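# Move three bean-filled cups from plank to table

## Task

Lift all three cups off the plank and set each one upright on the table, with its beans still inside.

## Robot and tools

Robot: two six-joint arms. left_arm carries a five-finger left hand; right_arm carries a right hand, its mirror image. Base positions in the scene frame: left_arm (+0.017, +0.458, 0) m, right_arm (+0.032, -0.361, 0) m, each turned very slightly about z. A camera stand is fixed to the floor behind the arms. Cameras: cam_head_left, cam_head_right, cam_high, each 672x504.

Frames: the scene frame has its origin at table-top height, halfway between the nominal bases, +z up, +x out over the table, +y toward left_arm. Camera image sides do not match arm names. Each arm's hand poses, velocities and offsets use that arm's own base frame. The hand point sits 0.05 m in front of the palm and 0.15 m out from the wrist flange. Its +z runs along the straight fingers, +y out of the palm, and +x across the palm away from the thumb on the right hand but toward the thumb on the left hand. Fingers reach 0.06 to 0.07 m past the point along +z, centred 0.06 m behind it along -y. A wrist bracket on the little-finger side juts out and can strike things; with level fingers the wrist may hang up to 0.11 m (palm down) or 0.23 m (palm up) below the point and meet the table first.

The 28-number row (every moving argument uses it, one list covering both arms, all values in [-1, 1]): left_arm dx, dy, dz, rx, ry, rz; left hand little, ring, middle, index, thumb_bend, thumb_turn, force_limit, speed; then the same 14 for right_arm. dx..rz are an offset, not a pose: they count from that arm's Hand target at the start of the action or move, along that arm's base axes, with 1.0 = 0.6 m or 180 degrees; rx, ry, rz form one rotation vector about the Hand target position. Every row in a list counts from that same start, not from the row before, so repeating an offset moves further. Six zeros re-request the current Hand target. Finger numbers are absolute targets: -1 open/straight, +1 closed; thumb_bend -1 straight to +1 fully bent; thumb_turn -1 beside the palm to +1 opposite the fingers. force_limit maps -1..+1 to about 0..10 N fingertip force (0..15 N for the two thumb motors). speed rises from nearly 0 at -1 to full at +0.48 and stays full to +1; full travel takes 0.49 s. There is no 'leave unchanged' value: to keep a hand as it is, resend the eight numbers of its last executed row (before any has run, send hand_measured plus hand_force_limit and hand_speed).

Gripping: thumb turned fully across, the hand wraps objects about 0.035 to 0.065 m thick, handles down to about 0.025 m. A motor only starts when its target changes by 0.002 or more; it locks on reaching target or force_limit. For a gentle grip close with speed -0.94 or lower. To squeeze harder raise force_limit and send a more-closed target; to loosen send a more-open one. A slipped grip shows as hand_load_n dropping toward 0.

Tools:
- execute_actions(actions, cameras): actions is a list of actions, each up to 15 rows, one row per 1/30 s step; a short action repeats its final row for the remaining steps. Images come only when actions is [] or cameras names them.
- move(target, speed, blend, stop_force, zero, blocking, cameras): target is one row or up to 15 rows, all offsets from the same starting Hand targets. Straight paths, at least 0.5 s, capped at 10 s total. speed in m/s, 0.002 to 3.6 (default 0.25), turns up to twice that in rad/s; one value or one per target. blend in m rounds corners (0 = stop at each). stop_force in N, 3 to 120, ends an arm's path on a push against its motion; it is unreliable for turning hand points and light objects; omit it when backing away from contact. zero (default true) re-zeroes before the move. blocking=false returns early, not allowed with stop_force. Paths ignore obstacles and the other arm.
- wait(seconds 0 to 10), stop(), zoom_image(camera, region [x0,y0,x1,y1] pixels, at most 504 square), show_instructions(), zero_wrist_force(arm), finished_scene(scene 1).

Results: end_effector_position (m), end_effector_quat_wxyz and velocities in each arm's base frame; Hand target (last commanded pose after clipping, origin of the next offsets); joint positions and torques; hand_measured, hand_stopped_by (moving, target, force, stalled, fault), hand_load_n (positive when the finger is pushed open), all in motor order; wrist force/torque in the hand's own axes, plus the peak since last shown. move adds a 'move:' line: done (within 3 mm and 2 degrees), off_target, moving, held or fault; limits=paced means the pose was clipped, limits=held means steps were withheld. Neither done nor off_target reveals contact. Printed positions can be off by a few cm.

Motion limits: orientation commands are clipped to 32 degrees from the measured one each step. The hand often stops short of its Hand target; the next command, even zeros, asks again. Avoid paths passing near an arm's own base. A clearance check holds commands bringing the arms too close, but not fingers.

Avoid: hard hits, fast contacts, targets pressed past firm contact (arms are stiff). Torque limits: shoulder and elbow 118 to 122 N m, wrist joints about 22 to 23 N m; about 150 N external force triggers a 10 s fault stop. Overheated motors (70 °C warning, 85 °C brake for 30 to 60 s) come from holding loads, outstretched arms or unreachable pushes. Never let the arms press or grip each other. Do not drop cups, spill beans, swing loads fast, or leave anything falling off or resting off the table. Objects may occasionally get nudged by outside pushes.

Each tool is called as name(argument=value, ...) on one line, values as JSON.

Reference images:

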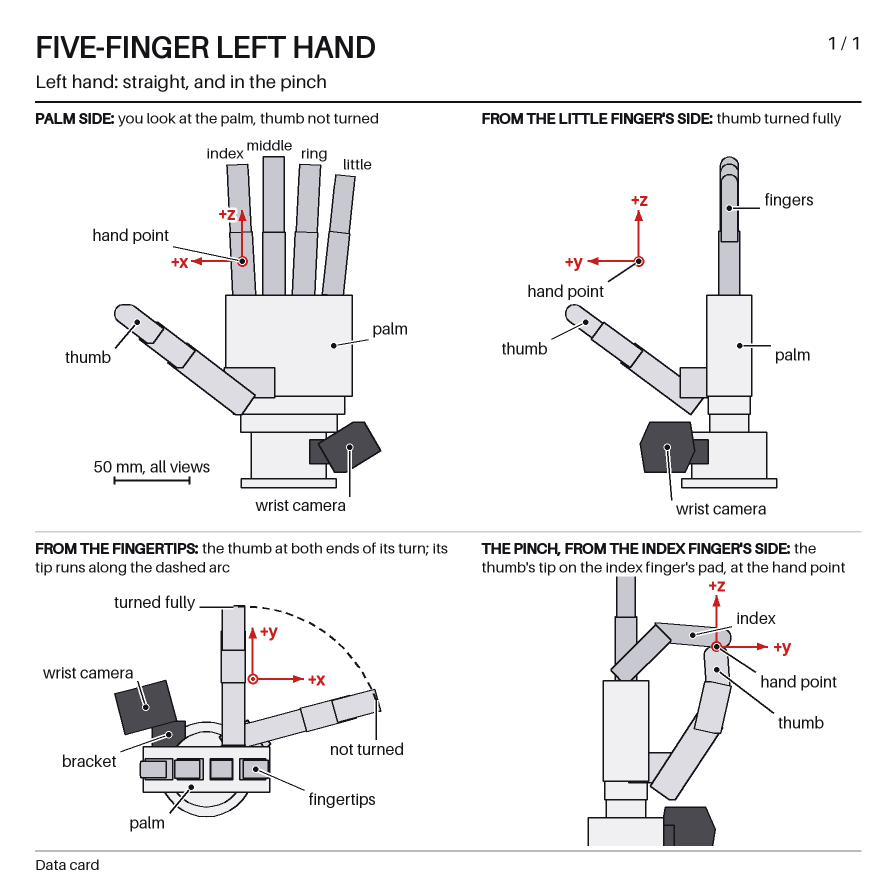

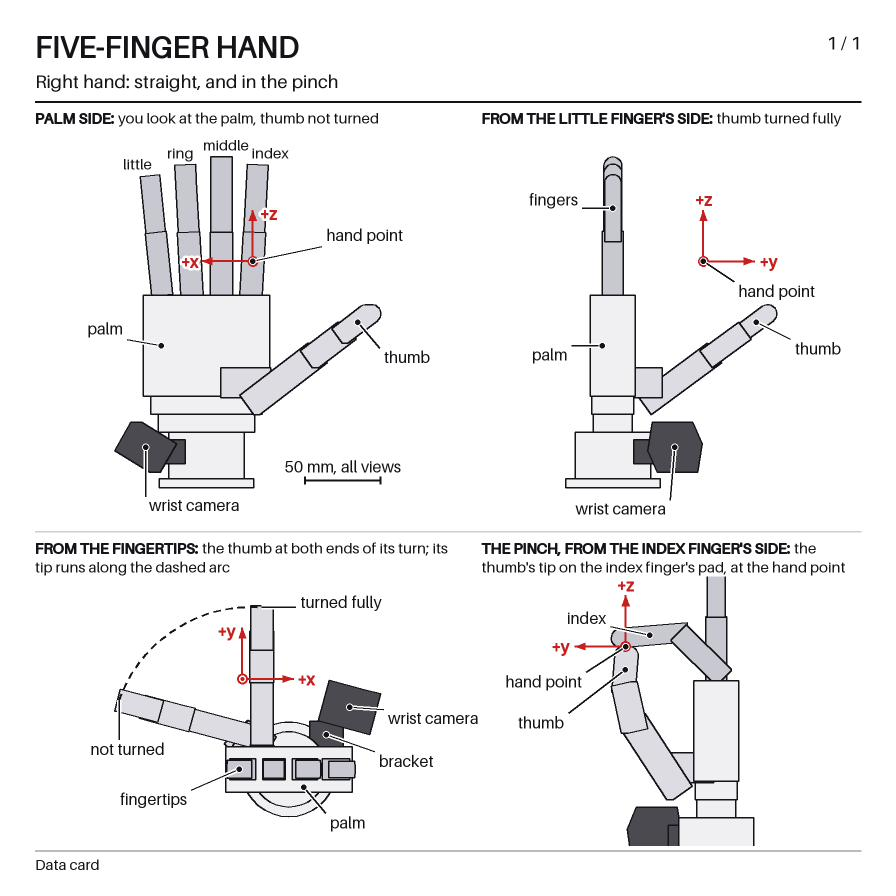

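## Session

execute_actions(actions=[])

Scene clock: 0.00 s.
left_arm: end_effector_position=(+0.6842, -0.0797, +0.2367) hand_measured=(-1.000, -1.000, -1.000, -1.000, -1.000, -1.000) hand_load_n=(+0.0, +0.0, +0.0, +0.0, +0.0, +0.0) hand_stopped_by=(target, target, target, target, target, target) hand_force_limit=0.00 hand_speed=-0.80 end_effector_quat_wxyz=(+0.243, +0.823, -0.169, +0.484) | right_arm: end_effector_position=(+0.7391, +0.0304, +0.3791) hand_measured=(-1.000, -1.000, -1.000, -1.000, -1.000, -1.000) hand_load_n=(+0.0, +0.0, +0.0, +0.0, +0.0, +0.0) hand_stopped_by=(target, target, target, target, target, target) hand_force_limit=0.00 hand_speed=-0.80 end_effector_quat_wxyz=(+0.339, +0.813, +0.347, +0.321)
Joint positions: left_arm=[3.606 -2.139 -1.406 2.727 -0.601 2.029] | right_arm=[0.064 -1.011 0.911 0.754 1.956 0.635]
Joint velocities: within noise
Joint torques (N m): no reading
Wrist force (N): no reading
Wrist torque (N m): no reading
Wrist force, peak (N): no reading
Hand target: left_arm +0.6842, -0.0797, +0.2367; +0.243, +0.823, -0.169, +0.484 | right_arm +0.7391, +0.0304, +0.3791; +0.339, +0.813, +0.347, +0.321

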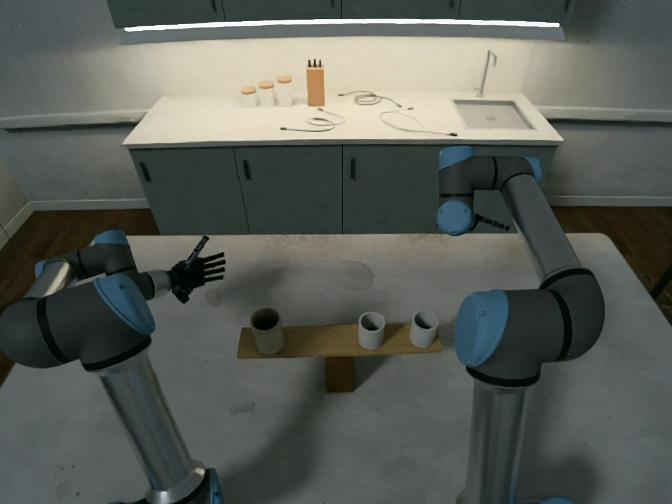

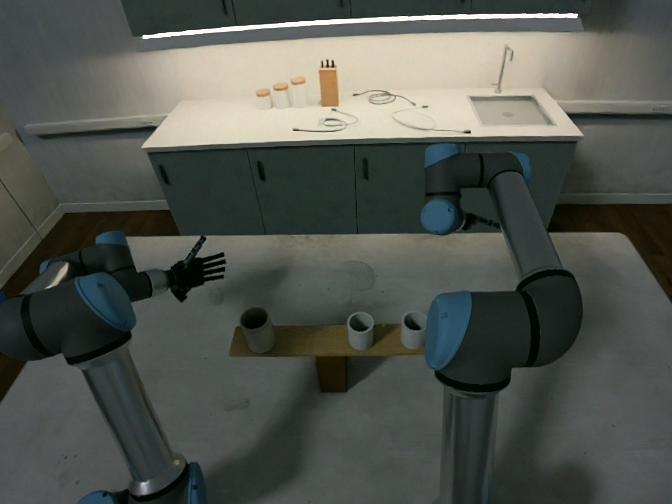

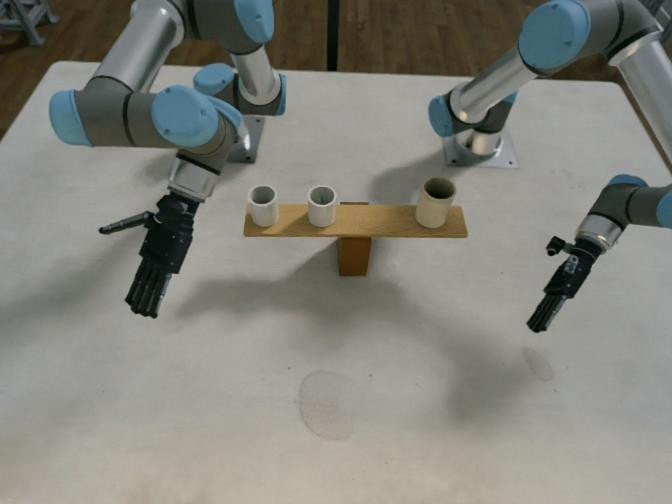

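zoom_image(camera="cam_head_left", region=[220, 280, 460, 410])

zoom_image(camera="cam_head_right", region=[220, 280, 460, 410])

zoom_image(camera="cam_high", region=[220, 150, 490, 300])

Scaled by 2.100 from the camera's 672x504 image, which has a finer 960x720 frame.

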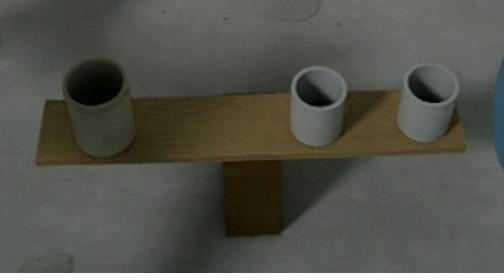

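Scaled by 2.100 from the camera's 672x504 image, which has a finer 960x720 frame.

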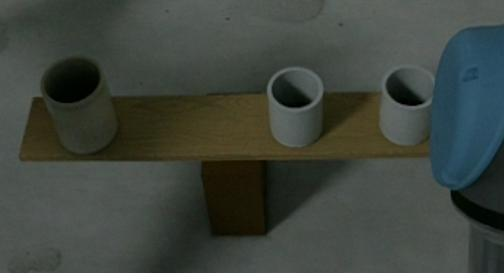

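Scaled by 1.867 from the camera's 672x504 image, which has a finer 960x720 frame.

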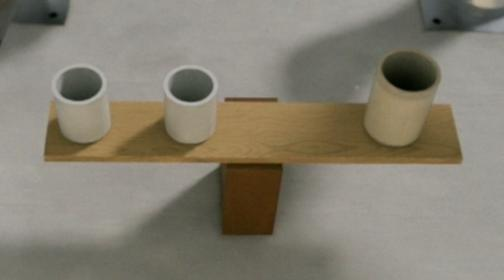

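zoom_image(camera="cam_high", region=[40, 40, 340, 265])

zoom_image(camera="cam_high", region=[372, 60, 672, 285])

zoom_image(camera="cam_head_left", region=[0, 200, 400, 500])

zoom_image(camera="cam_head_right", region=[0, 200, 400, 500])

Scaled by 1.680 from the camera's 672x504 image, which has a finer 960x720 frame.

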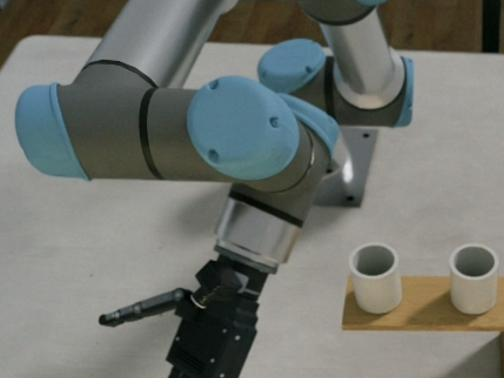

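Scaled by 1.680 from the camera's 672x504 image, which has a finer 960x720 frame.

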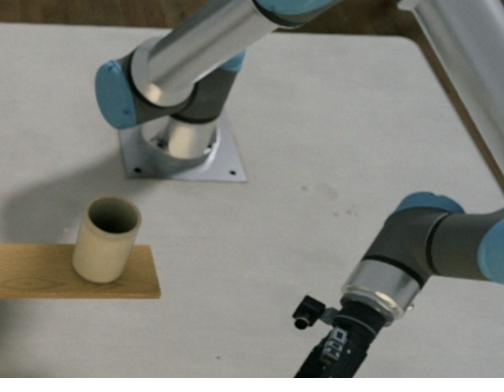

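Scaled by 1.260 from the camera's 672x504 image, which has a finer 960x720 frame.

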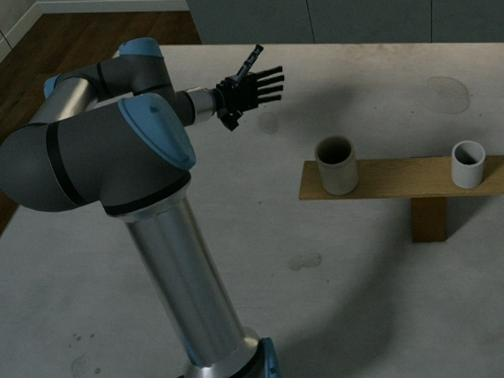

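Scaled by 1.260 from the camera's 672x504 image, which has a finer 960x720 frame.

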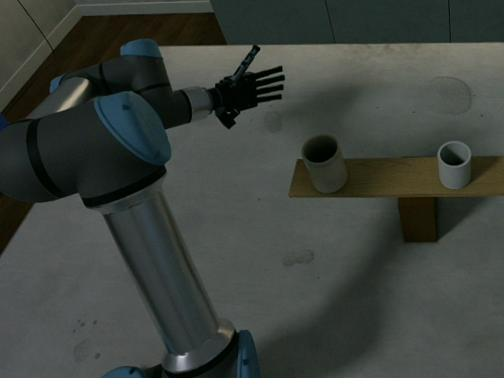

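zoom_image(camera="cam_high", region=[300, 190, 400, 290])

zoom_image(camera="cam_high", region=[240, 170, 340, 245])

zoom_image(camera="cam_high", region=[390, 165, 490, 250])

zoom_image(camera="cam_head_left", region=[300, 300, 400, 400])

Scaled by 5.040 from the camera's 672x504 image, which has a finer 960x720 frame.

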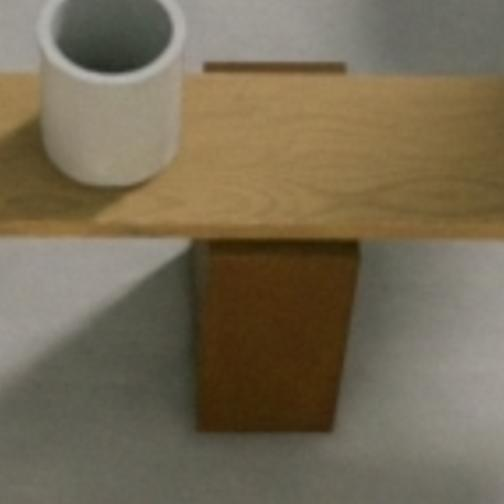

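Scaled by 5.040 from the camera's 672x504 image, which has a finer 960x720 frame.

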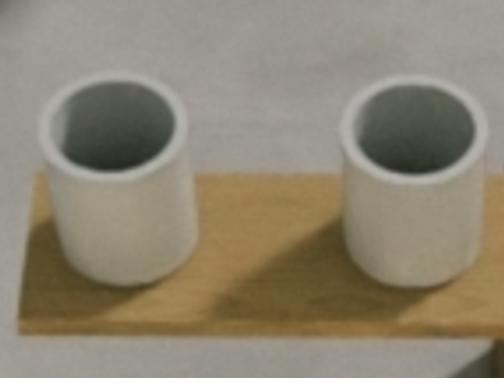

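Scaled by 5.040 from the camera's 672x504 image, which has a finer 960x720 frame.

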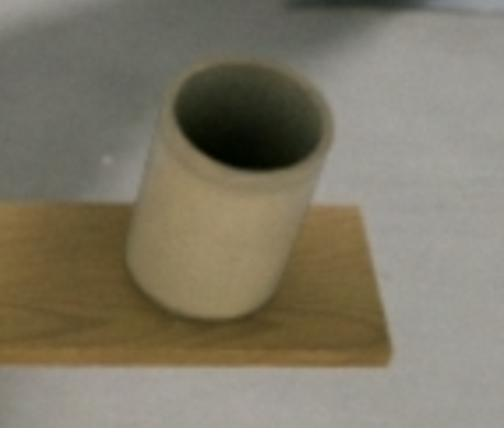

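Scaled by 5.040 from the camera's 672x504 image, which has a finer 960x720 frame.

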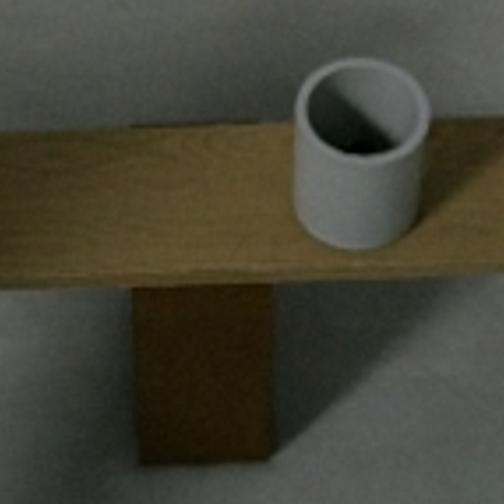

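move(target=[-0.235, 0.129, 0.005, -0.4055, 0.135, 0.1276, -1, -1, -1, -1, -1, -1, 0, -0.8, -0.3818, 0.257, 0.1182, 0.3487, -0.0953, 0.0652, -1, -1, -1, -1, -1, 1, 0, 0], speed=0.25, cameras=["all"])

Scene clock: 175.73 s.
left_arm: end_effector_position=(+0.5432, -0.0023, +0.2398) hand_measured=(-1.000, -1.000, -1.000, -1.000, -1.000, -1.000) hand_load_n=(+0.0, +0.0, +0.0, +0.0, +0.0, +0.0) hand_stopped_by=(target, target, target, target, target, target) hand_force_limit=0.00 hand_speed=-0.80 end_effector_quat_wxyz=(+0.612, +0.613, +0.354, +0.353) end_effector_velocity=(+0.000, +0.000, +0.001) end_effector_angular_velocity=(+0.000, -0.002, -0.001) | right_arm: end_effector_position=(+0.5101, +0.1846, +0.4500) hand_measured=(-1.000, -1.000, -1.000, -1.000, -1.000, +1.000) hand_load_n=(+0.0, +0.0, +0.0, +0.0, +0.0, +0.0) hand_stopped_by=(target, target, target, target, target, target) hand_force_limit=0.00 hand_speed=0.00 end_effector_quat_wxyz=(-0.119, +0.778, +0.156, +0.597)
Joint positions: left_arm=[3.863 -1.69 -2.342 4.027 -0.326 0.003] | right_arm=[0.062 -1.761 1.606 0.432 1.25 1.481]
Joint velocities: left_arm=[-0.001 0 0 0.005 0.001 -0.004] | right_arm=[within noise]
Joint torques (N m): left_arm=[-11.16 27.53 3.01 2.22 -1.59 -1.25] | right_arm=[6.16 -24.6 -7.39 -2.79 -2.5 1.72]
Wrist force (N): left_arm=[-1.9 -0.4 2.5] | right_arm=[-0.7 -0.9 -0.4]
Wrist torque (N m): left_arm=[-0.24 0.39 -0.14] | right_arm=[-0.20 0.01 -0.16]
Wrist force, peak (N): left_arm=[-2.3 -0.6 2.8] | right_arm=[-0.5 -1.5 -0.7]
Hand target: left_arm +0.5432, -0.0023, +0.2397; +0.612, +0.613, +0.354, +0.353 | right_arm +0.5101, +0.1846, +0.4500; -0.119, +0.778, +0.156, +0.597
Off the commanded pose: left_arm 0.000 m, 0 deg | right_arm 0.000 m, 0 deg.
move: done

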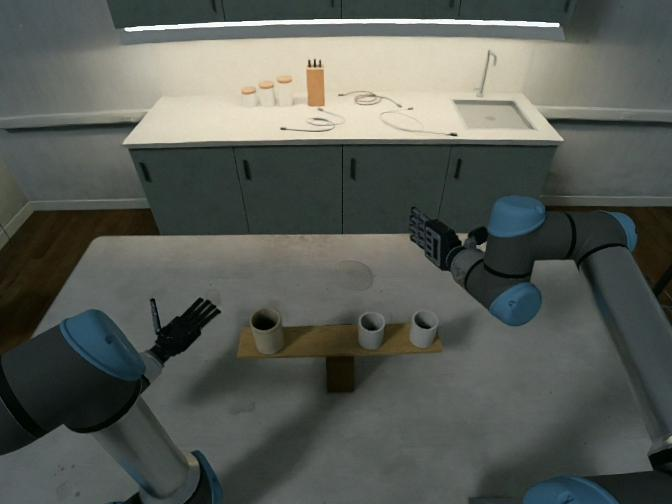

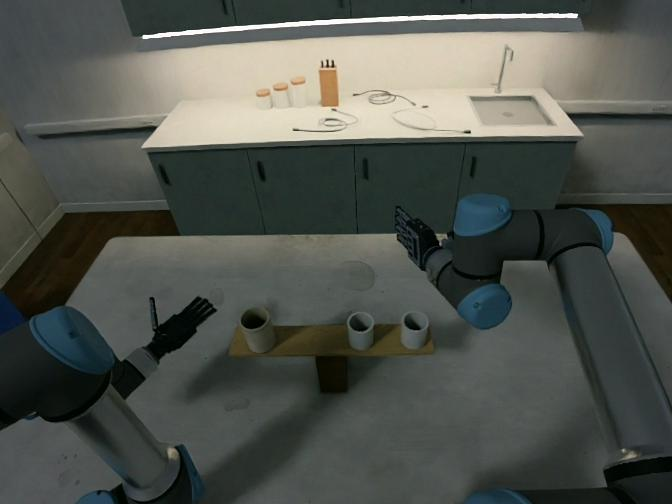

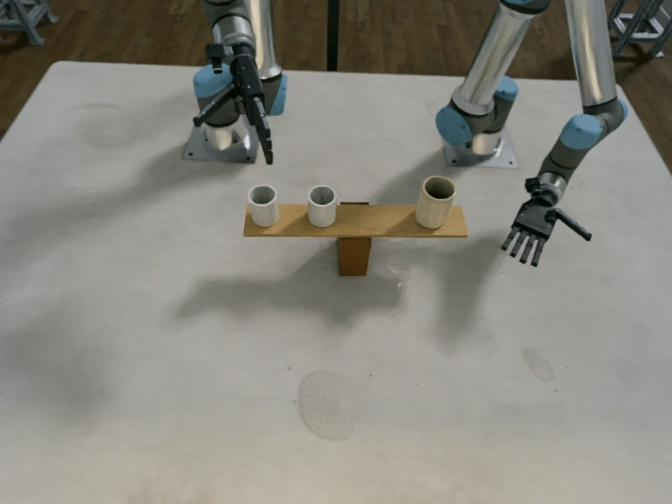

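zoom_image(camera="cam_head_left", region=[130, 280, 290, 400])

zoom_image(camera="cam_head_left", region=[390, 190, 550, 330])

zoom_image(camera="cam_high", region=[480, 160, 600, 280])

zoom_image(camera="cam_high", region=[180, 50, 300, 170])

Scaled by 3.150 from the camera's 672x504 image, which has a finer 960x720 frame.

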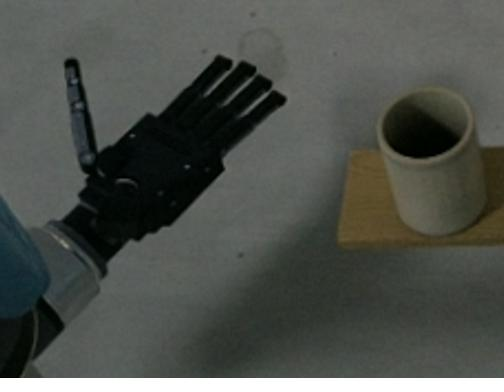

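Scaled by 3.150 from the camera's 672x504 image, which has a finer 960x720 frame.

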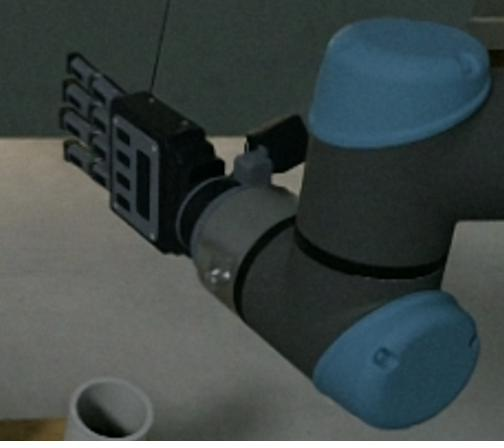

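Scaled by 4.200 from the camera's 672x504 image, which has a finer 960x720 frame.

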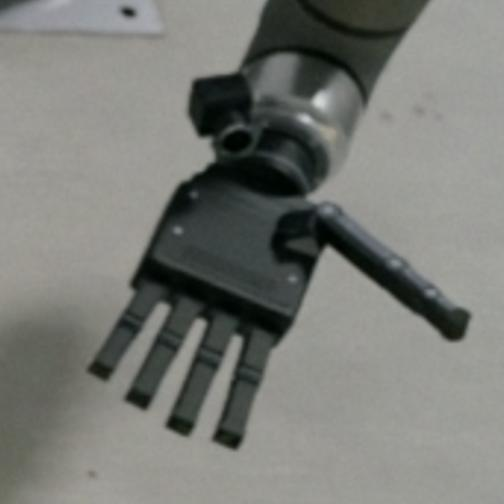

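Scaled by 4.200 from the camera's 672x504 image, which has a finer 960x720 frame.

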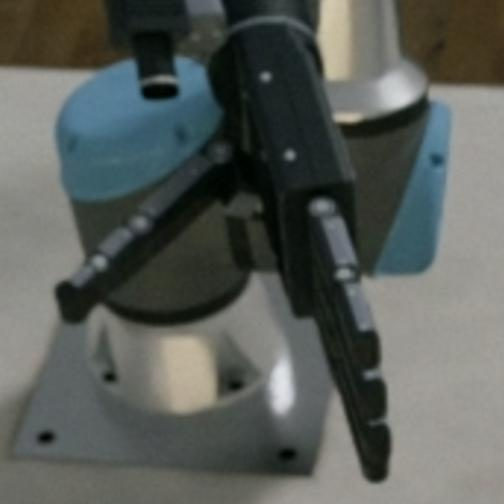

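move(target=[-0.092, -0.0493, -0.0917, 0, 0, 0, -1, -1, -1, -1, -1, -1, 0, -0.8, -0.2886, 0.1738, -0.0833, 0, 0, 0, -1, -1, -1, -1, -1, 1, 0, 0], speed=0.2, cameras=["all"])

Scene clock: 202.47 s.
left_arm: end_effector_position=(+0.4880, -0.0319, +0.1847) hand_measured=(-1.000, -1.000, -1.000, -1.000, -1.000, -1.000) hand_load_n=(+0.0, +0.0, +0.0, +0.0, +0.0, +0.0) hand_stopped_by=(target, target, target, target, target, target) hand_force_limit=0.00 hand_speed=-0.80 end_effector_quat_wxyz=(+0.612, +0.613, +0.354, +0.353) | right_arm: end_effector_position=(+0.3369, +0.2889, +0.4000) hand_measured=(-1.000, -1.000, -1.000, -1.000, -1.000, +1.000) hand_load_n=(+0.0, +0.0, +0.0, +0.0, +0.0, +0.0) hand_stopped_by=(target, target, target, target, target, target) hand_force_limit=0.00 hand_speed=0.00 end_effector_quat_wxyz=(-0.119, +0.778, +0.156, +0.597)
Joint positions: left_arm=[3.925 -1.73 -2.559 4.284 -0.264 0.004] | right_arm=[0.693 -1.873 1.816 0.33 1.859 1.65]
Joint torques (N m): left_arm=[12.29 5.23 -1.11 2.13 1.47 -1.37] | right_arm=[7.24 -0.84 -39.01 -2.81 2.21 1.96]
Wrist force (N): left_arm=[-1.8 -1.0 3.0] | right_arm=[-0.3 -1.6 -0.3]
Wrist torque (N m): left_arm=[-0.32 0.32 -0.17] | right_arm=[-0.34 -0.04 -0.18]
Wrist force, peak (N): left_arm=[-2.0 -1.5 2.9] | right_arm=[-0.6 -2.2 -0.9]
Hand target: left_arm +0.4880, -0.0319, +0.1847; +0.612, +0.613, +0.354, +0.353 | right_arm +0.3369, +0.2889, +0.4000; -0.119, +0.778, +0.156, +0.597
Off the commanded pose: left_arm 0.000 m, 0 deg | right_arm 0.000 m, 0 deg.
move: done

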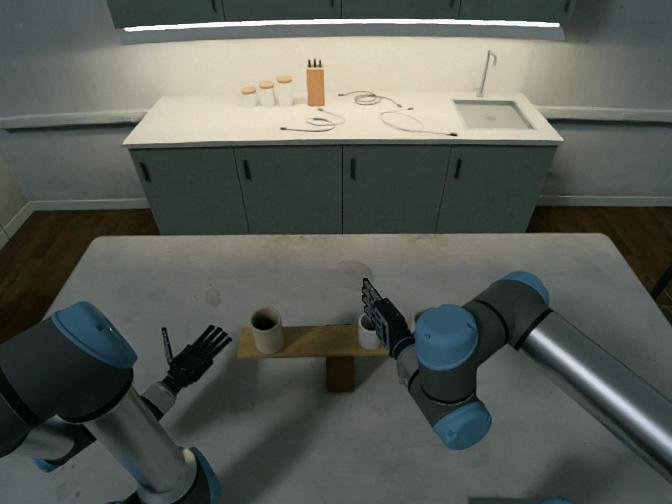

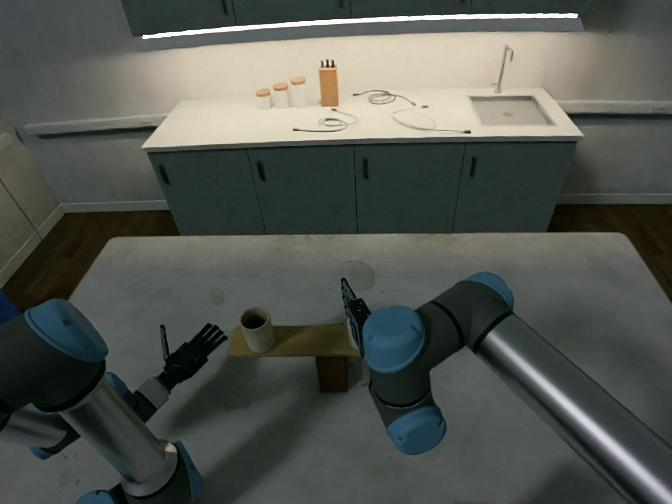

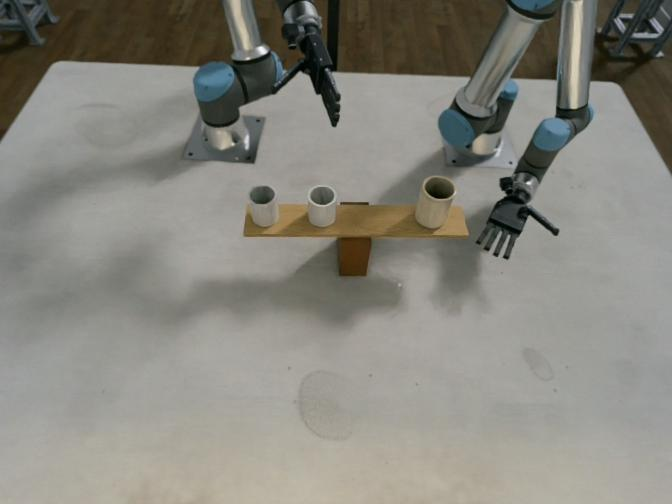

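move(target=[0, -0.2067, 0, 0, 0, 0, -1, -1, -1, -1, -1, -1, 0, -0.8, 0, 0, -0.3167, 0, 0, 0, -1, -1, -1, -1, -1, 1, 0, 0], speed=0.15, stop_force=6, cameras=["all"])

Scene clock: 208.80 s.
left_arm: end_effector_position=(+0.4880, -0.1559, +0.1847) hand_measured=(-1.000, -1.000, -1.000, -1.000, -1.000, -1.000) hand_load_n=(+0.0, +0.0, +0.0, +0.5, +0.0, +0.0) hand_stopped_by=(target, target, target, target, target, target) hand_force_limit=0.00 hand_speed=-0.80 end_effector_quat_wxyz=(+0.612, +0.613, +0.354, +0.353) | right_arm: end_effector_position=(+0.3369, +0.2889, +0.2100) hand_measured=(-1.000, -1.000, -1.000, -1.000, -1.000, +1.000) hand_load_n=(+0.0, +0.0, +0.0, +0.0, +0.0, +0.5) hand_stopped_by=(target, target, target, target, target, target) hand_force_limit=0.00 hand_speed=0.00 end_effector_quat_wxyz=(-0.119, +0.778, +0.156, +0.597)
Joint positions: left_arm=[3.454 -1.725 -2.565 4.289 -0.735 0] | right_arm=[0.693 -1.77 2.243 -0.199 1.859 1.65]
Joint torques (N m): left_arm=[-10.91 5.14 18.77 2.82 -1.68 -1.46] | right_arm=[5.97 -2.18 -5.75 -2.8 1.3 -1.46]
Wrist force (N): left_arm=[-2.2 -0.7 3.2] | right_arm=[-0.3 -1.3 -0.4]
Wrist torque (N m): left_arm=[-0.35 0.44 -0.20] | right_arm=[-0.29 -0.04 -0.15]
Wrist force, peak (N): left_arm=[-2.6 -0.9 3.5] | right_arm=[-0.8 -1.7 -0.1]
Hand target: left_arm +0.4880, -0.1559, +0.1847; +0.612, +0.613, +0.354, +0.353 | right_arm +0.3369, +0.2889, +0.2100; -0.119, +0.778, +0.156, +0.597
Off the commanded pose: left_arm 0.000 m, 0 deg | right_arm 0.000 m, 0 deg.
move: done

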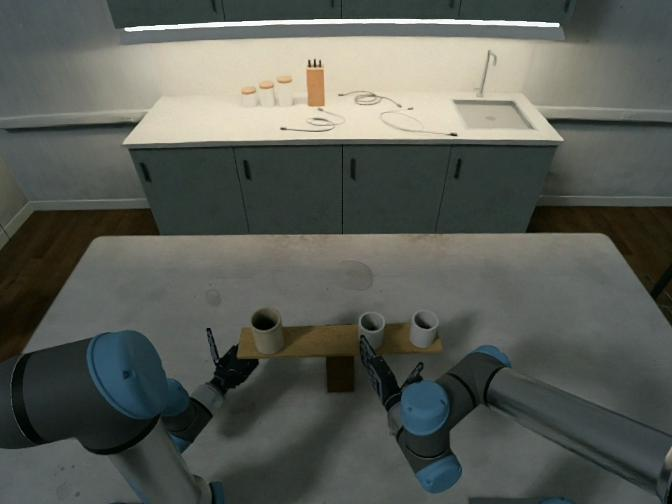

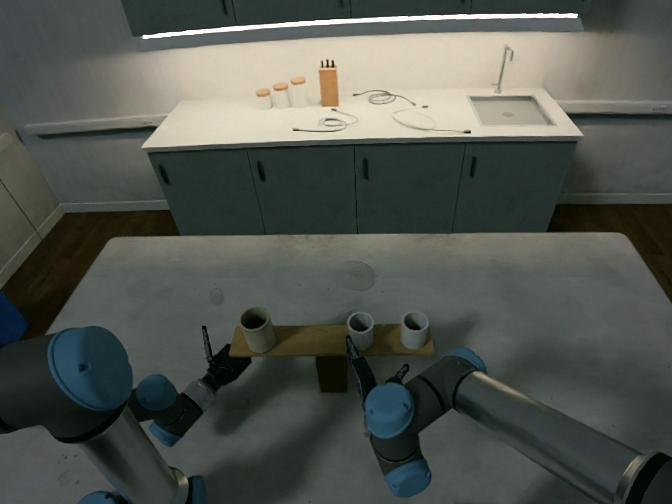

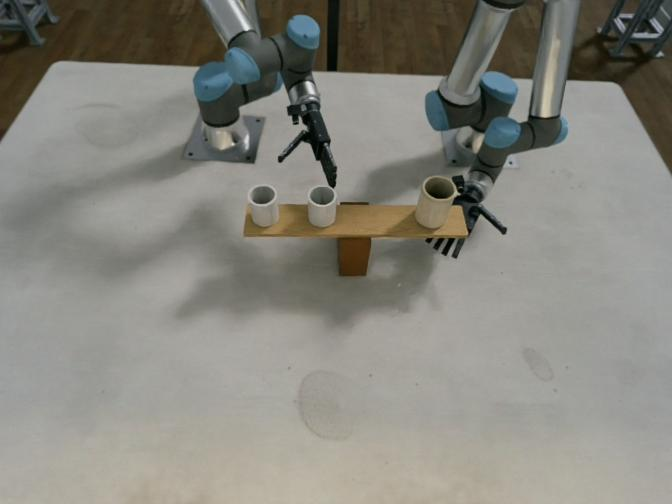

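zoom_image(camera="cam_high", region=[400, 150, 520, 270])

zoom_image(camera="cam_high", region=[260, 120, 380, 240])

zoom_image(camera="cam_head_left", region=[190, 300, 290, 400])

zoom_image(camera="cam_head_left", region=[330, 300, 450, 420])

Scaled by 4.200 from the camera's 672x504 image, which has a finer 960x720 frame.

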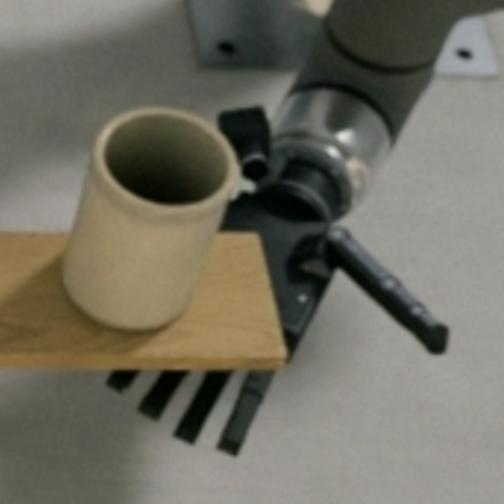

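Scaled by 4.200 from the camera's 672x504 image, which has a finer 960x720 frame.

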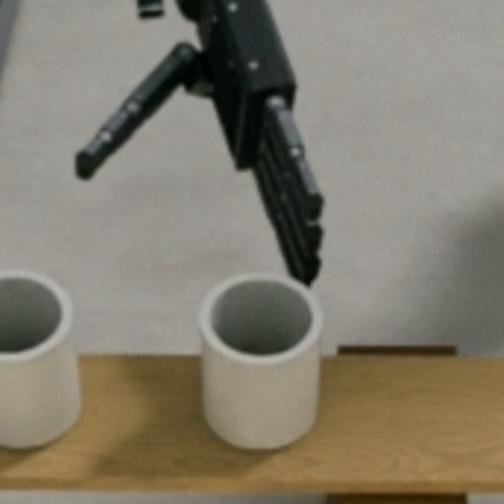

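Scaled by 5.040 from the camera's 672x504 image, which has a finer 960x720 frame.

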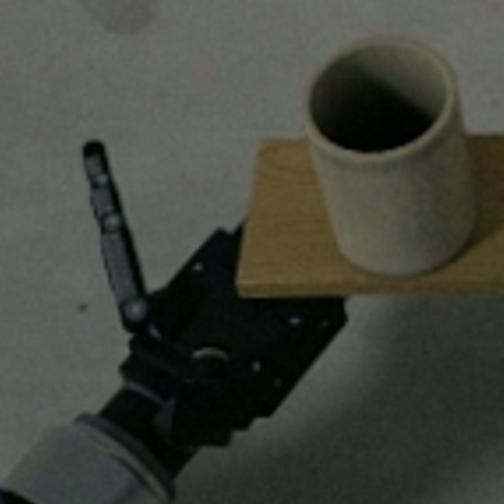

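Scaled by 4.200 from the camera's 672x504 image, which has a finer 960x720 frame.

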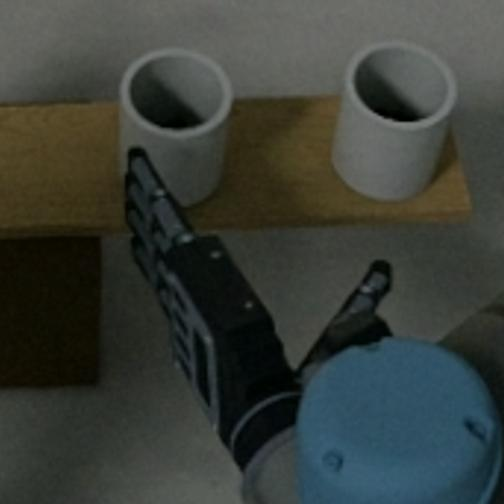

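zero_wrist_force(arm="left_arm")

move(target=[0, 0, 0.0133, 0, 0, 0, -1, -1, -1, -1, -1, -1, 0, -0.8, 0, 0, -0.0133, 0, 0, 0, -1, -1, -1, -1, -1, 1, 0, 0], speed=0.03)

Wrist force sensor zeroed.

Scene clock: 236.97 s.
left_arm: end_effector_position=(+0.4880, -0.1559, +0.1926) hand_measured=(-1.000, -1.000, -1.000, -1.000, -1.000, -1.000) hand_load_n=(+0.0, +0.0, +0.0, +0.0, +0.0, +0.0) hand_stopped_by=(target, target, target, target, target, target) hand_force_limit=0.00 hand_speed=-0.80 end_effector_quat_wxyz=(+0.612, +0.612, +0.354, +0.353) | right_arm: end_effector_position=(+0.3369, +0.2889, +0.2021) hand_measured=(-1.000, -1.000, -1.000, -1.000, -1.000, +1.000) hand_load_n=(+0.5, +0.0, +0.0, +0.0, +0.0, +0.0) hand_stopped_by=(target, target, target, target, target, target) hand_force_limit=0.00 hand_speed=0.00 end_effector_quat_wxyz=(-0.119, +0.778, +0.156, +0.597)
Joint positions: left_arm=[3.454 -1.695 -2.56 4.252 -0.735 0] | right_arm=[0.693 -1.759 2.257 -0.225 1.859 1.65]
Joint torques (N m): left_arm=[-3.9 25.9 19.41 -0.49 -0.12 1.06] | right_arm=[4.76 -1.41 -5.88 -2.79 0.57 -0.13]
Wrist force (N, zeroed by zero_wrist_force on left_arm): left_arm=[0.0 -0.2 -0.2] | right_arm=[-0.2 -1.2 -0.6]
Wrist torque (N m, zeroed by zero_wrist_force on left_arm): left_arm=[0.00 0.00 0.01] | right_arm=[-0.26 -0.06 -0.14]
Wrist force, peak (N, zeroed by zero_wrist_force on left_arm): left_arm=[0.0 -0.5 0.2] | right_arm=[-0.5 -1.6 -0.6]
Hand target: left_arm +0.4880, -0.1559, +0.1927; +0.612, +0.613, +0.354, +0.353 | right_arm +0.3369, +0.2889, +0.2020; -0.119, +0.778, +0.156, +0.597
Off the commanded pose: left_arm 0.000 m, 0 deg | right_arm 0.000 m, 0 deg.
move: done

move(target=[0, 0, 0.005, 0, 0, 0, -1, -1, -1, -1, -1, -1, 0, -0.8, 0, 0, 0, 0, 0, 0, -1, -1, -1, -1, -1, 1, 0, 0], speed=0.01)

move(target=[0, 0, 0.00333, 0, 0, 0, -1, -1, -1, -1, -1, -1, 0, -0.8, 0, 0, 0, 0, 0, 0, -1, -1, -1, -1, -1, 1, 0, 0], speed=0.01)

Scene clock: 239.73 s.
left_arm: end_effector_position=(+0.4880, -0.1559, +0.1956) hand_measured=(-1.000, -1.000, -1.000, -1.000, -1.000, -1.000) hand_load_n=(+0.0, +0.0, +0.0, +0.0, +0.0, +0.0) hand_stopped_by=(target, target, target, target, target, target) hand_force_limit=0.00 hand_speed=-0.80 end_effector_quat_wxyz=(+0.612, +0.613, +0.354, +0.353) | right_arm: end_effector_position=(+0.3369, +0.2889, +0.2020) hand_measured=(-1.000, -1.000, -1.000, -1.000, -1.000, +1.000) hand_load_n=(+0.0, +0.0, +0.0, +0.0, +0.0, +0.0) hand_stopped_by=(target, target, target, target, target, target) hand_force_limit=0.00 hand_speed=0.00 end_effector_quat_wxyz=(-0.119, +0.778, +0.156, +0.597)
Joint positions: left_arm=[3.454 -1.683 -2.557 4.239 -0.735 0] | right_arm=[0.693 -1.759 2.257 -0.225 1.859 1.65]
Joint torques (N m): left_arm=[5.68 25.6 21.35 -0.38 0.74 -0.3] | right_arm=[3.91 -2.47 -3.73 -2.7 0.05 0.07]
Wrist force (N, zeroed by zero_wrist_force on left_arm): left_arm=[-0.2 -0.2 -0.2] | right_arm=[-0.3 -1.3 -0.5]
Wrist torque (N m, zeroed by zero_wrist_force on left_arm): left_arm=[-0.01 0.02 0.01] | right_arm=[-0.28 -0.03 -0.16]
Wrist force, peak (N, zeroed by zero_wrist_force on left_arm): left_arm=[-0.1 -0.4 -0.2] | right_arm=[-0.5 -1.5 -0.6]
Hand target: left_arm +0.4880, -0.1559, +0.1957; +0.612, +0.613, +0.354, +0.353 | right_arm +0.3369, +0.2889, +0.2020; -0.119, +0.778, +0.156, +0.597
Off the commanded pose: left_arm 0.000 m, 0 deg | right_arm 0.000 m, 0 deg.
move: done

Scene clock: 240.47 s.
left_arm: end_effector_position=(+0.4880, -0.1559, +0.1976) hand_measured=(-1.000, -1.000, -1.000, -1.000, -1.000, -1.000) hand_load_n=(+0.0, +0.0, +0.0, +0.0, +0.0, +0.0) hand_stopped_by=(target, target, target, target, target, target) hand_force_limit=0.00 hand_speed=-0.80 end_effector_quat_wxyz=(+0.612, +0.613, +0.354, +0.353) | right_arm: end_effector_position=(+0.3369, +0.2889, +0.2020) hand_measured=(-1.000, -1.000, -1.000, -1.000, -1.000, +1.000) hand_load_n=(+0.0, +0.0, +0.0, +0.0, +0.0, +0.5) hand_stopped_by=(target, target, target, target, target, target) hand_force_limit=0.00 hand_speed=0.00 end_effector_quat_wxyz=(-0.119, +0.778, +0.156, +0.597)
Joint positions: left_arm=[3.454 -1.676 -2.556 4.23 -0.735 0] | right_arm=[0.693 -1.759 2.257 -0.225 1.859 1.65]
Joint torques (N m): left_arm=[6.42 26.08 20.49 -0.21 0.83 -0.64] | right_arm=[3.18 -2.89 -4.98 -2.64 0.06 0.06]
Wrist force (N, zeroed by zero_wrist_force on left_arm): left_arm=[-0.1 -0.1 -0.3] | right_arm=[-0.4 -1.3 -0.5]
Wrist torque (N m, zeroed by zero_wrist_force on left_arm): left_arm=[0.03 0.00 0.00] | right_arm=[-0.28 -0.02 -0.16]
Wrist force, peak (N, zeroed by zero_wrist_force on left_arm): left_arm=[0.0 -0.3 -0.1] | right_arm=[-0.4 -1.3 -0.6]
Hand target: left_arm +0.4880, -0.1559, +0.1977; +0.612, +0.613, +0.354, +0.353 | right_arm +0.3369, +0.2889, +0.2020; -0.119, +0.778, +0.156, +0.597
Off the commanded pose: left_arm 0.000 m, 0 deg | right_arm 0.000 m, 0 deg.
move: done

move(target=[0, 0, 0.0025, 0, 0, 0, -1, -1, -1, -1, -1, -1, 0, -0.8, 0, 0, 0, 0, 0, 0, -1, -1, -1, -1, -1, 1, 0, 0], speed=0.01)

move(target=[0, 0, 0.0025, 0, 0, 0, -1, -1, -1, -1, -1, -1, 0, -0.8, 0, 0, 0, 0, 0, 0, -1, -1, -1, -1, -1, 1, 0, 0], speed=0.01, cameras=["all"])

Scene clock: 242.80 s.
left_arm: end_effector_position=(+0.4880, -0.1559, +0.1991) hand_measured=(-1.000, -1.000, -1.000, -1.000, -1.000, -1.000) hand_load_n=(+0.0, +0.0, +0.0, +0.0, +0.0, +0.0) hand_stopped_by=(target, target, target, target, target, target) hand_force_limit=0.00 hand_speed=-0.80 end_effector_quat_wxyz=(+0.612, +0.613, +0.354, +0.353) end_effector_velocity=(+0.000, +0.000, +0.000) end_effector_angular_velocity=(+0.000, +0.002, +0.000) | right_arm: end_effector_position=(+0.3369, +0.2889, +0.2020) hand_measured=(-1.000, -1.000, -1.000, -1.000, -1.000, +1.000) hand_load_n=(+0.0, +0.0, +0.0, +0.0, +0.0, +0.0) hand_stopped_by=(target, target, target, target, target, target) hand_force_limit=0.00 hand_speed=0.00 end_effector_quat_wxyz=(-0.119, +0.778, +0.156, +0.597)
Joint positions: left_arm=[3.454 -1.67 -2.555 4.223 -0.735 0] | right_arm=[0.693 -1.759 2.257 -0.225 1.859 1.65]
Joint velocities: left_arm=[-0.001 0.003 0.001 -0.005 0 0] | right_arm=[within noise]
Joint torques (N m): left_arm=[7.28 25.13 21.49 -0.13 1.04 0.77] | right_arm=[3.39 -1.71 -5.99 -2.56 -0.12 0.15]
Wrist force (N, zeroed by zero_wrist_force on left_arm): left_arm=[0.1 -1.9 -0.1] | right_arm=[-0.3 -1.2 -0.6]
Wrist torque (N m, zeroed by zero_wrist_force on left_arm): left_arm=[-0.12 -0.01 0.14] | right_arm=[-0.27 -0.02 -0.15]
Wrist force, peak (N, zeroed by zero_wrist_force on left_arm): left_arm=[0.1 -2.7 -0.2] | right_arm=[-0.7 -1.7 -0.5]
Hand target: left_arm +0.4880, -0.1559, +0.1992; +0.612, +0.613, +0.354, +0.353 | right_arm +0.3369, +0.2889, +0.2020; -0.119, +0.778, +0.156, +0.597
Off the commanded pose: left_arm 0.000 m, 0 deg | right_arm 0.000 m, 0 deg.
move: done

Scene clock: 243.50 s.
left_arm: end_effector_position=(+0.4880, -0.1559, +0.2006) hand_measured=(-1.000, -1.000, -1.000, -1.000, -1.000, -1.000) hand_load_n=(+0.0, +0.0, +0.0, +0.0, +0.0, +0.0) hand_stopped_by=(target, target, target, target, target, target) hand_force_limit=0.00 hand_speed=-0.80 end_effector_quat_wxyz=(+0.612, +0.613, +0.354, +0.353) | right_arm: end_effector_position=(+0.3369, +0.2889, +0.2020) hand_measured=(-1.000, -1.000, -1.000, -1.000, -1.000, +1.000) hand_load_n=(+0.0, +0.0, +0.0, +0.0, +0.0, +0.0) hand_stopped_by=(target, target, target, target, target, target) hand_force_limit=0.00 hand_speed=0.00 end_effector_quat_wxyz=(-0.119, +0.778, +0.156, +0.597)
Joint positions: left_arm=[3.454 -1.664 -2.553 4.216 -0.735 0] | right_arm=[0.693 -1.759 2.257 -0.225 1.859 1.65]
Joint torques (N m): left_arm=[6.19 24.93 21.62 -0.05 0.9 0.4] | right_arm=[4.15 -3.03 -5.77 -2.62 0.02 0.12]
Wrist force (N, zeroed by zero_wrist_force on left_arm): left_arm=[-0.3 -2.1 0.2] | right_arm=[-0.4 -1.6 -0.5]
Wrist torque (N m, zeroed by zero_wrist_force on left_arm): left_arm=[-0.15 0.02 0.14] | right_arm=[-0.32 -0.02 -0.17]
Wrist force, peak (N, zeroed by zero_wrist_force on left_arm): left_arm=[-0.1 -2.9 0.0] | right_arm=[-0.4 -1.6 -0.5]
Hand target: left_arm +0.4880, -0.1559, +0.2007; +0.612, +0.613, +0.354, +0.353 | right_arm +0.3369, +0.2889, +0.2020; -0.119, +0.778, +0.156, +0.597
Off the commanded pose: left_arm 0.000 m, 0 deg | right_arm 0.000 m, 0 deg.
move: done

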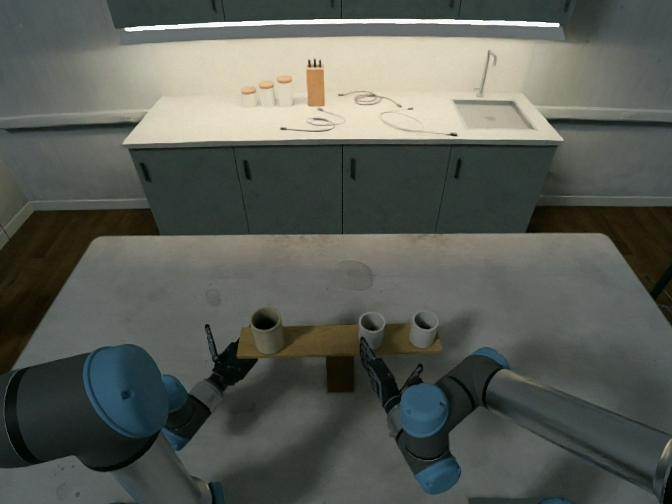

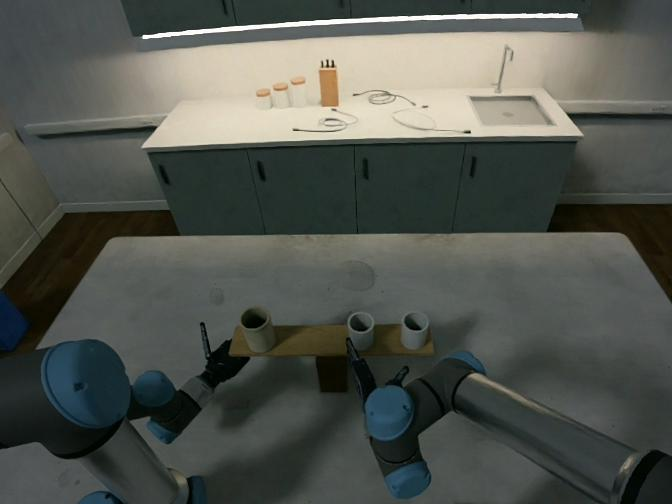

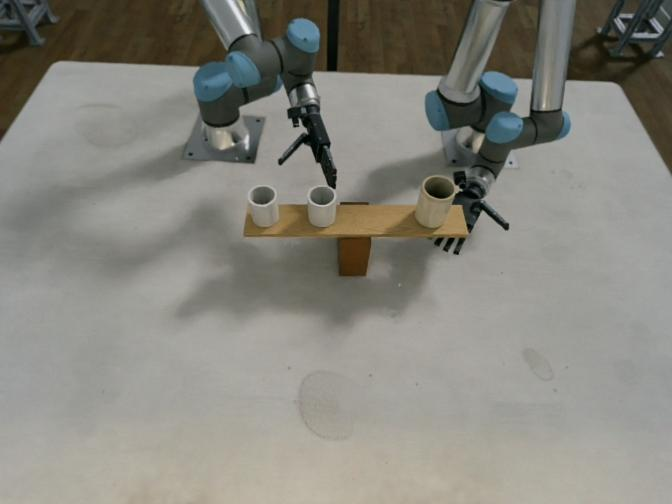

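move(target=[0, 0, -0.0045, 0, 0, 0, -1, -1, -1, -1, -1, -1, 0, -0.8, 0, 0, 0, 0, 0, 0, -1, -1, -1, -1, -1, 1, 0, 0], speed=0.01)

zoom_image(camera="cam_high", region=[260, 120, 380, 240])

zoom_image(camera="cam_head_left", region=[330, 300, 450, 420])

zoom_image(camera="cam_head_right", region=[320, 300, 440, 420])

Scene clock: 246.37 s.
left_arm: end_effector_position=(+0.4880, -0.1559, +0.1981) hand_measured=(-1.000, -1.000, -1.000, -1.000, -1.000, -1.000) hand_load_n=(+0.0, +0.0, +0.0, +0.0, +0.0, +0.0) hand_stopped_by=(target, target, target, target, target, target) hand_force_limit=0.00 hand_speed=-0.80 end_effector_quat_wxyz=(+0.612, +0.613, +0.354, +0.353) | right_arm: end_effector_position=(+0.3369, +0.2889, +0.2020) hand_measured=(-1.000, -1.000, -1.000, -1.000, -1.000, +1.000) hand_load_n=(+0.0, +0.0, +0.0, +0.0, +0.0, +0.0) hand_stopped_by=(target, target, target, target, target, target) hand_force_limit=0.00 hand_speed=0.00 end_effector_quat_wxyz=(-0.119, +0.778, +0.156, +0.597)
Joint positions: left_arm=[3.454 -1.674 -2.555 4.227 -0.735 0] | right_arm=[0.693 -1.759 2.257 -0.225 1.859 1.65]
Joint torques (N m): left_arm=[7.96 4.4 0.44 2.86 1.23 0.67] | right_arm=[3.14 -1.87 -4.56 -2.81 -0.02 0.07]
Wrist force (N, zeroed by zero_wrist_force on left_arm): left_arm=[0.0 -0.1 -0.1] | right_arm=[-0.2 -1.4 -0.5]
Wrist torque (N m, zeroed by zero_wrist_force on left_arm): left_arm=[0.00 -0.01 0.02] | right_arm=[-0.29 -0.04 -0.16]
Wrist force, peak (N, zeroed by zero_wrist_force on left_arm): left_arm=[-0.5 -2.9 0.1] | right_arm=[-0.5 -1.5 -0.6]
Hand target: left_arm +0.4880, -0.1559, +0.1980; +0.612, +0.613, +0.354, +0.353 | right_arm +0.3369, +0.2889, +0.2020; -0.119, +0.778, +0.156, +0.597
Off the commanded pose: left_arm 0.000 m, 0 deg | right_arm 0.000 m, 0 deg.
move: done

Scaled by 4.200 from the camera's 672x504 image, which has a finer 960x720 frame.
This view is cut from an older image: the scene may have changed since it was taken.

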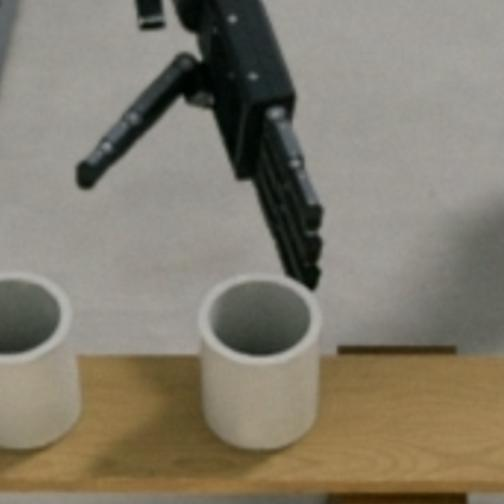

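Scaled by 4.200 from the camera's 672x504 image, which has a finer 960x720 frame.
This view is cut from an older image: the scene may have changed since it was taken.

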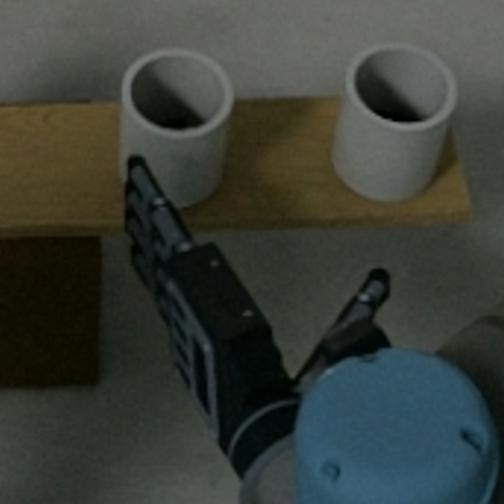

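Scaled by 4.200 from the camera's 672x504 image, which has a finer 960x720 frame.
This view is cut from an older image: the scene may have changed since it was taken.

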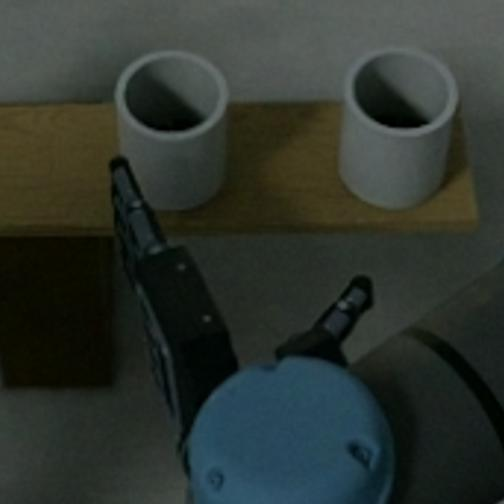

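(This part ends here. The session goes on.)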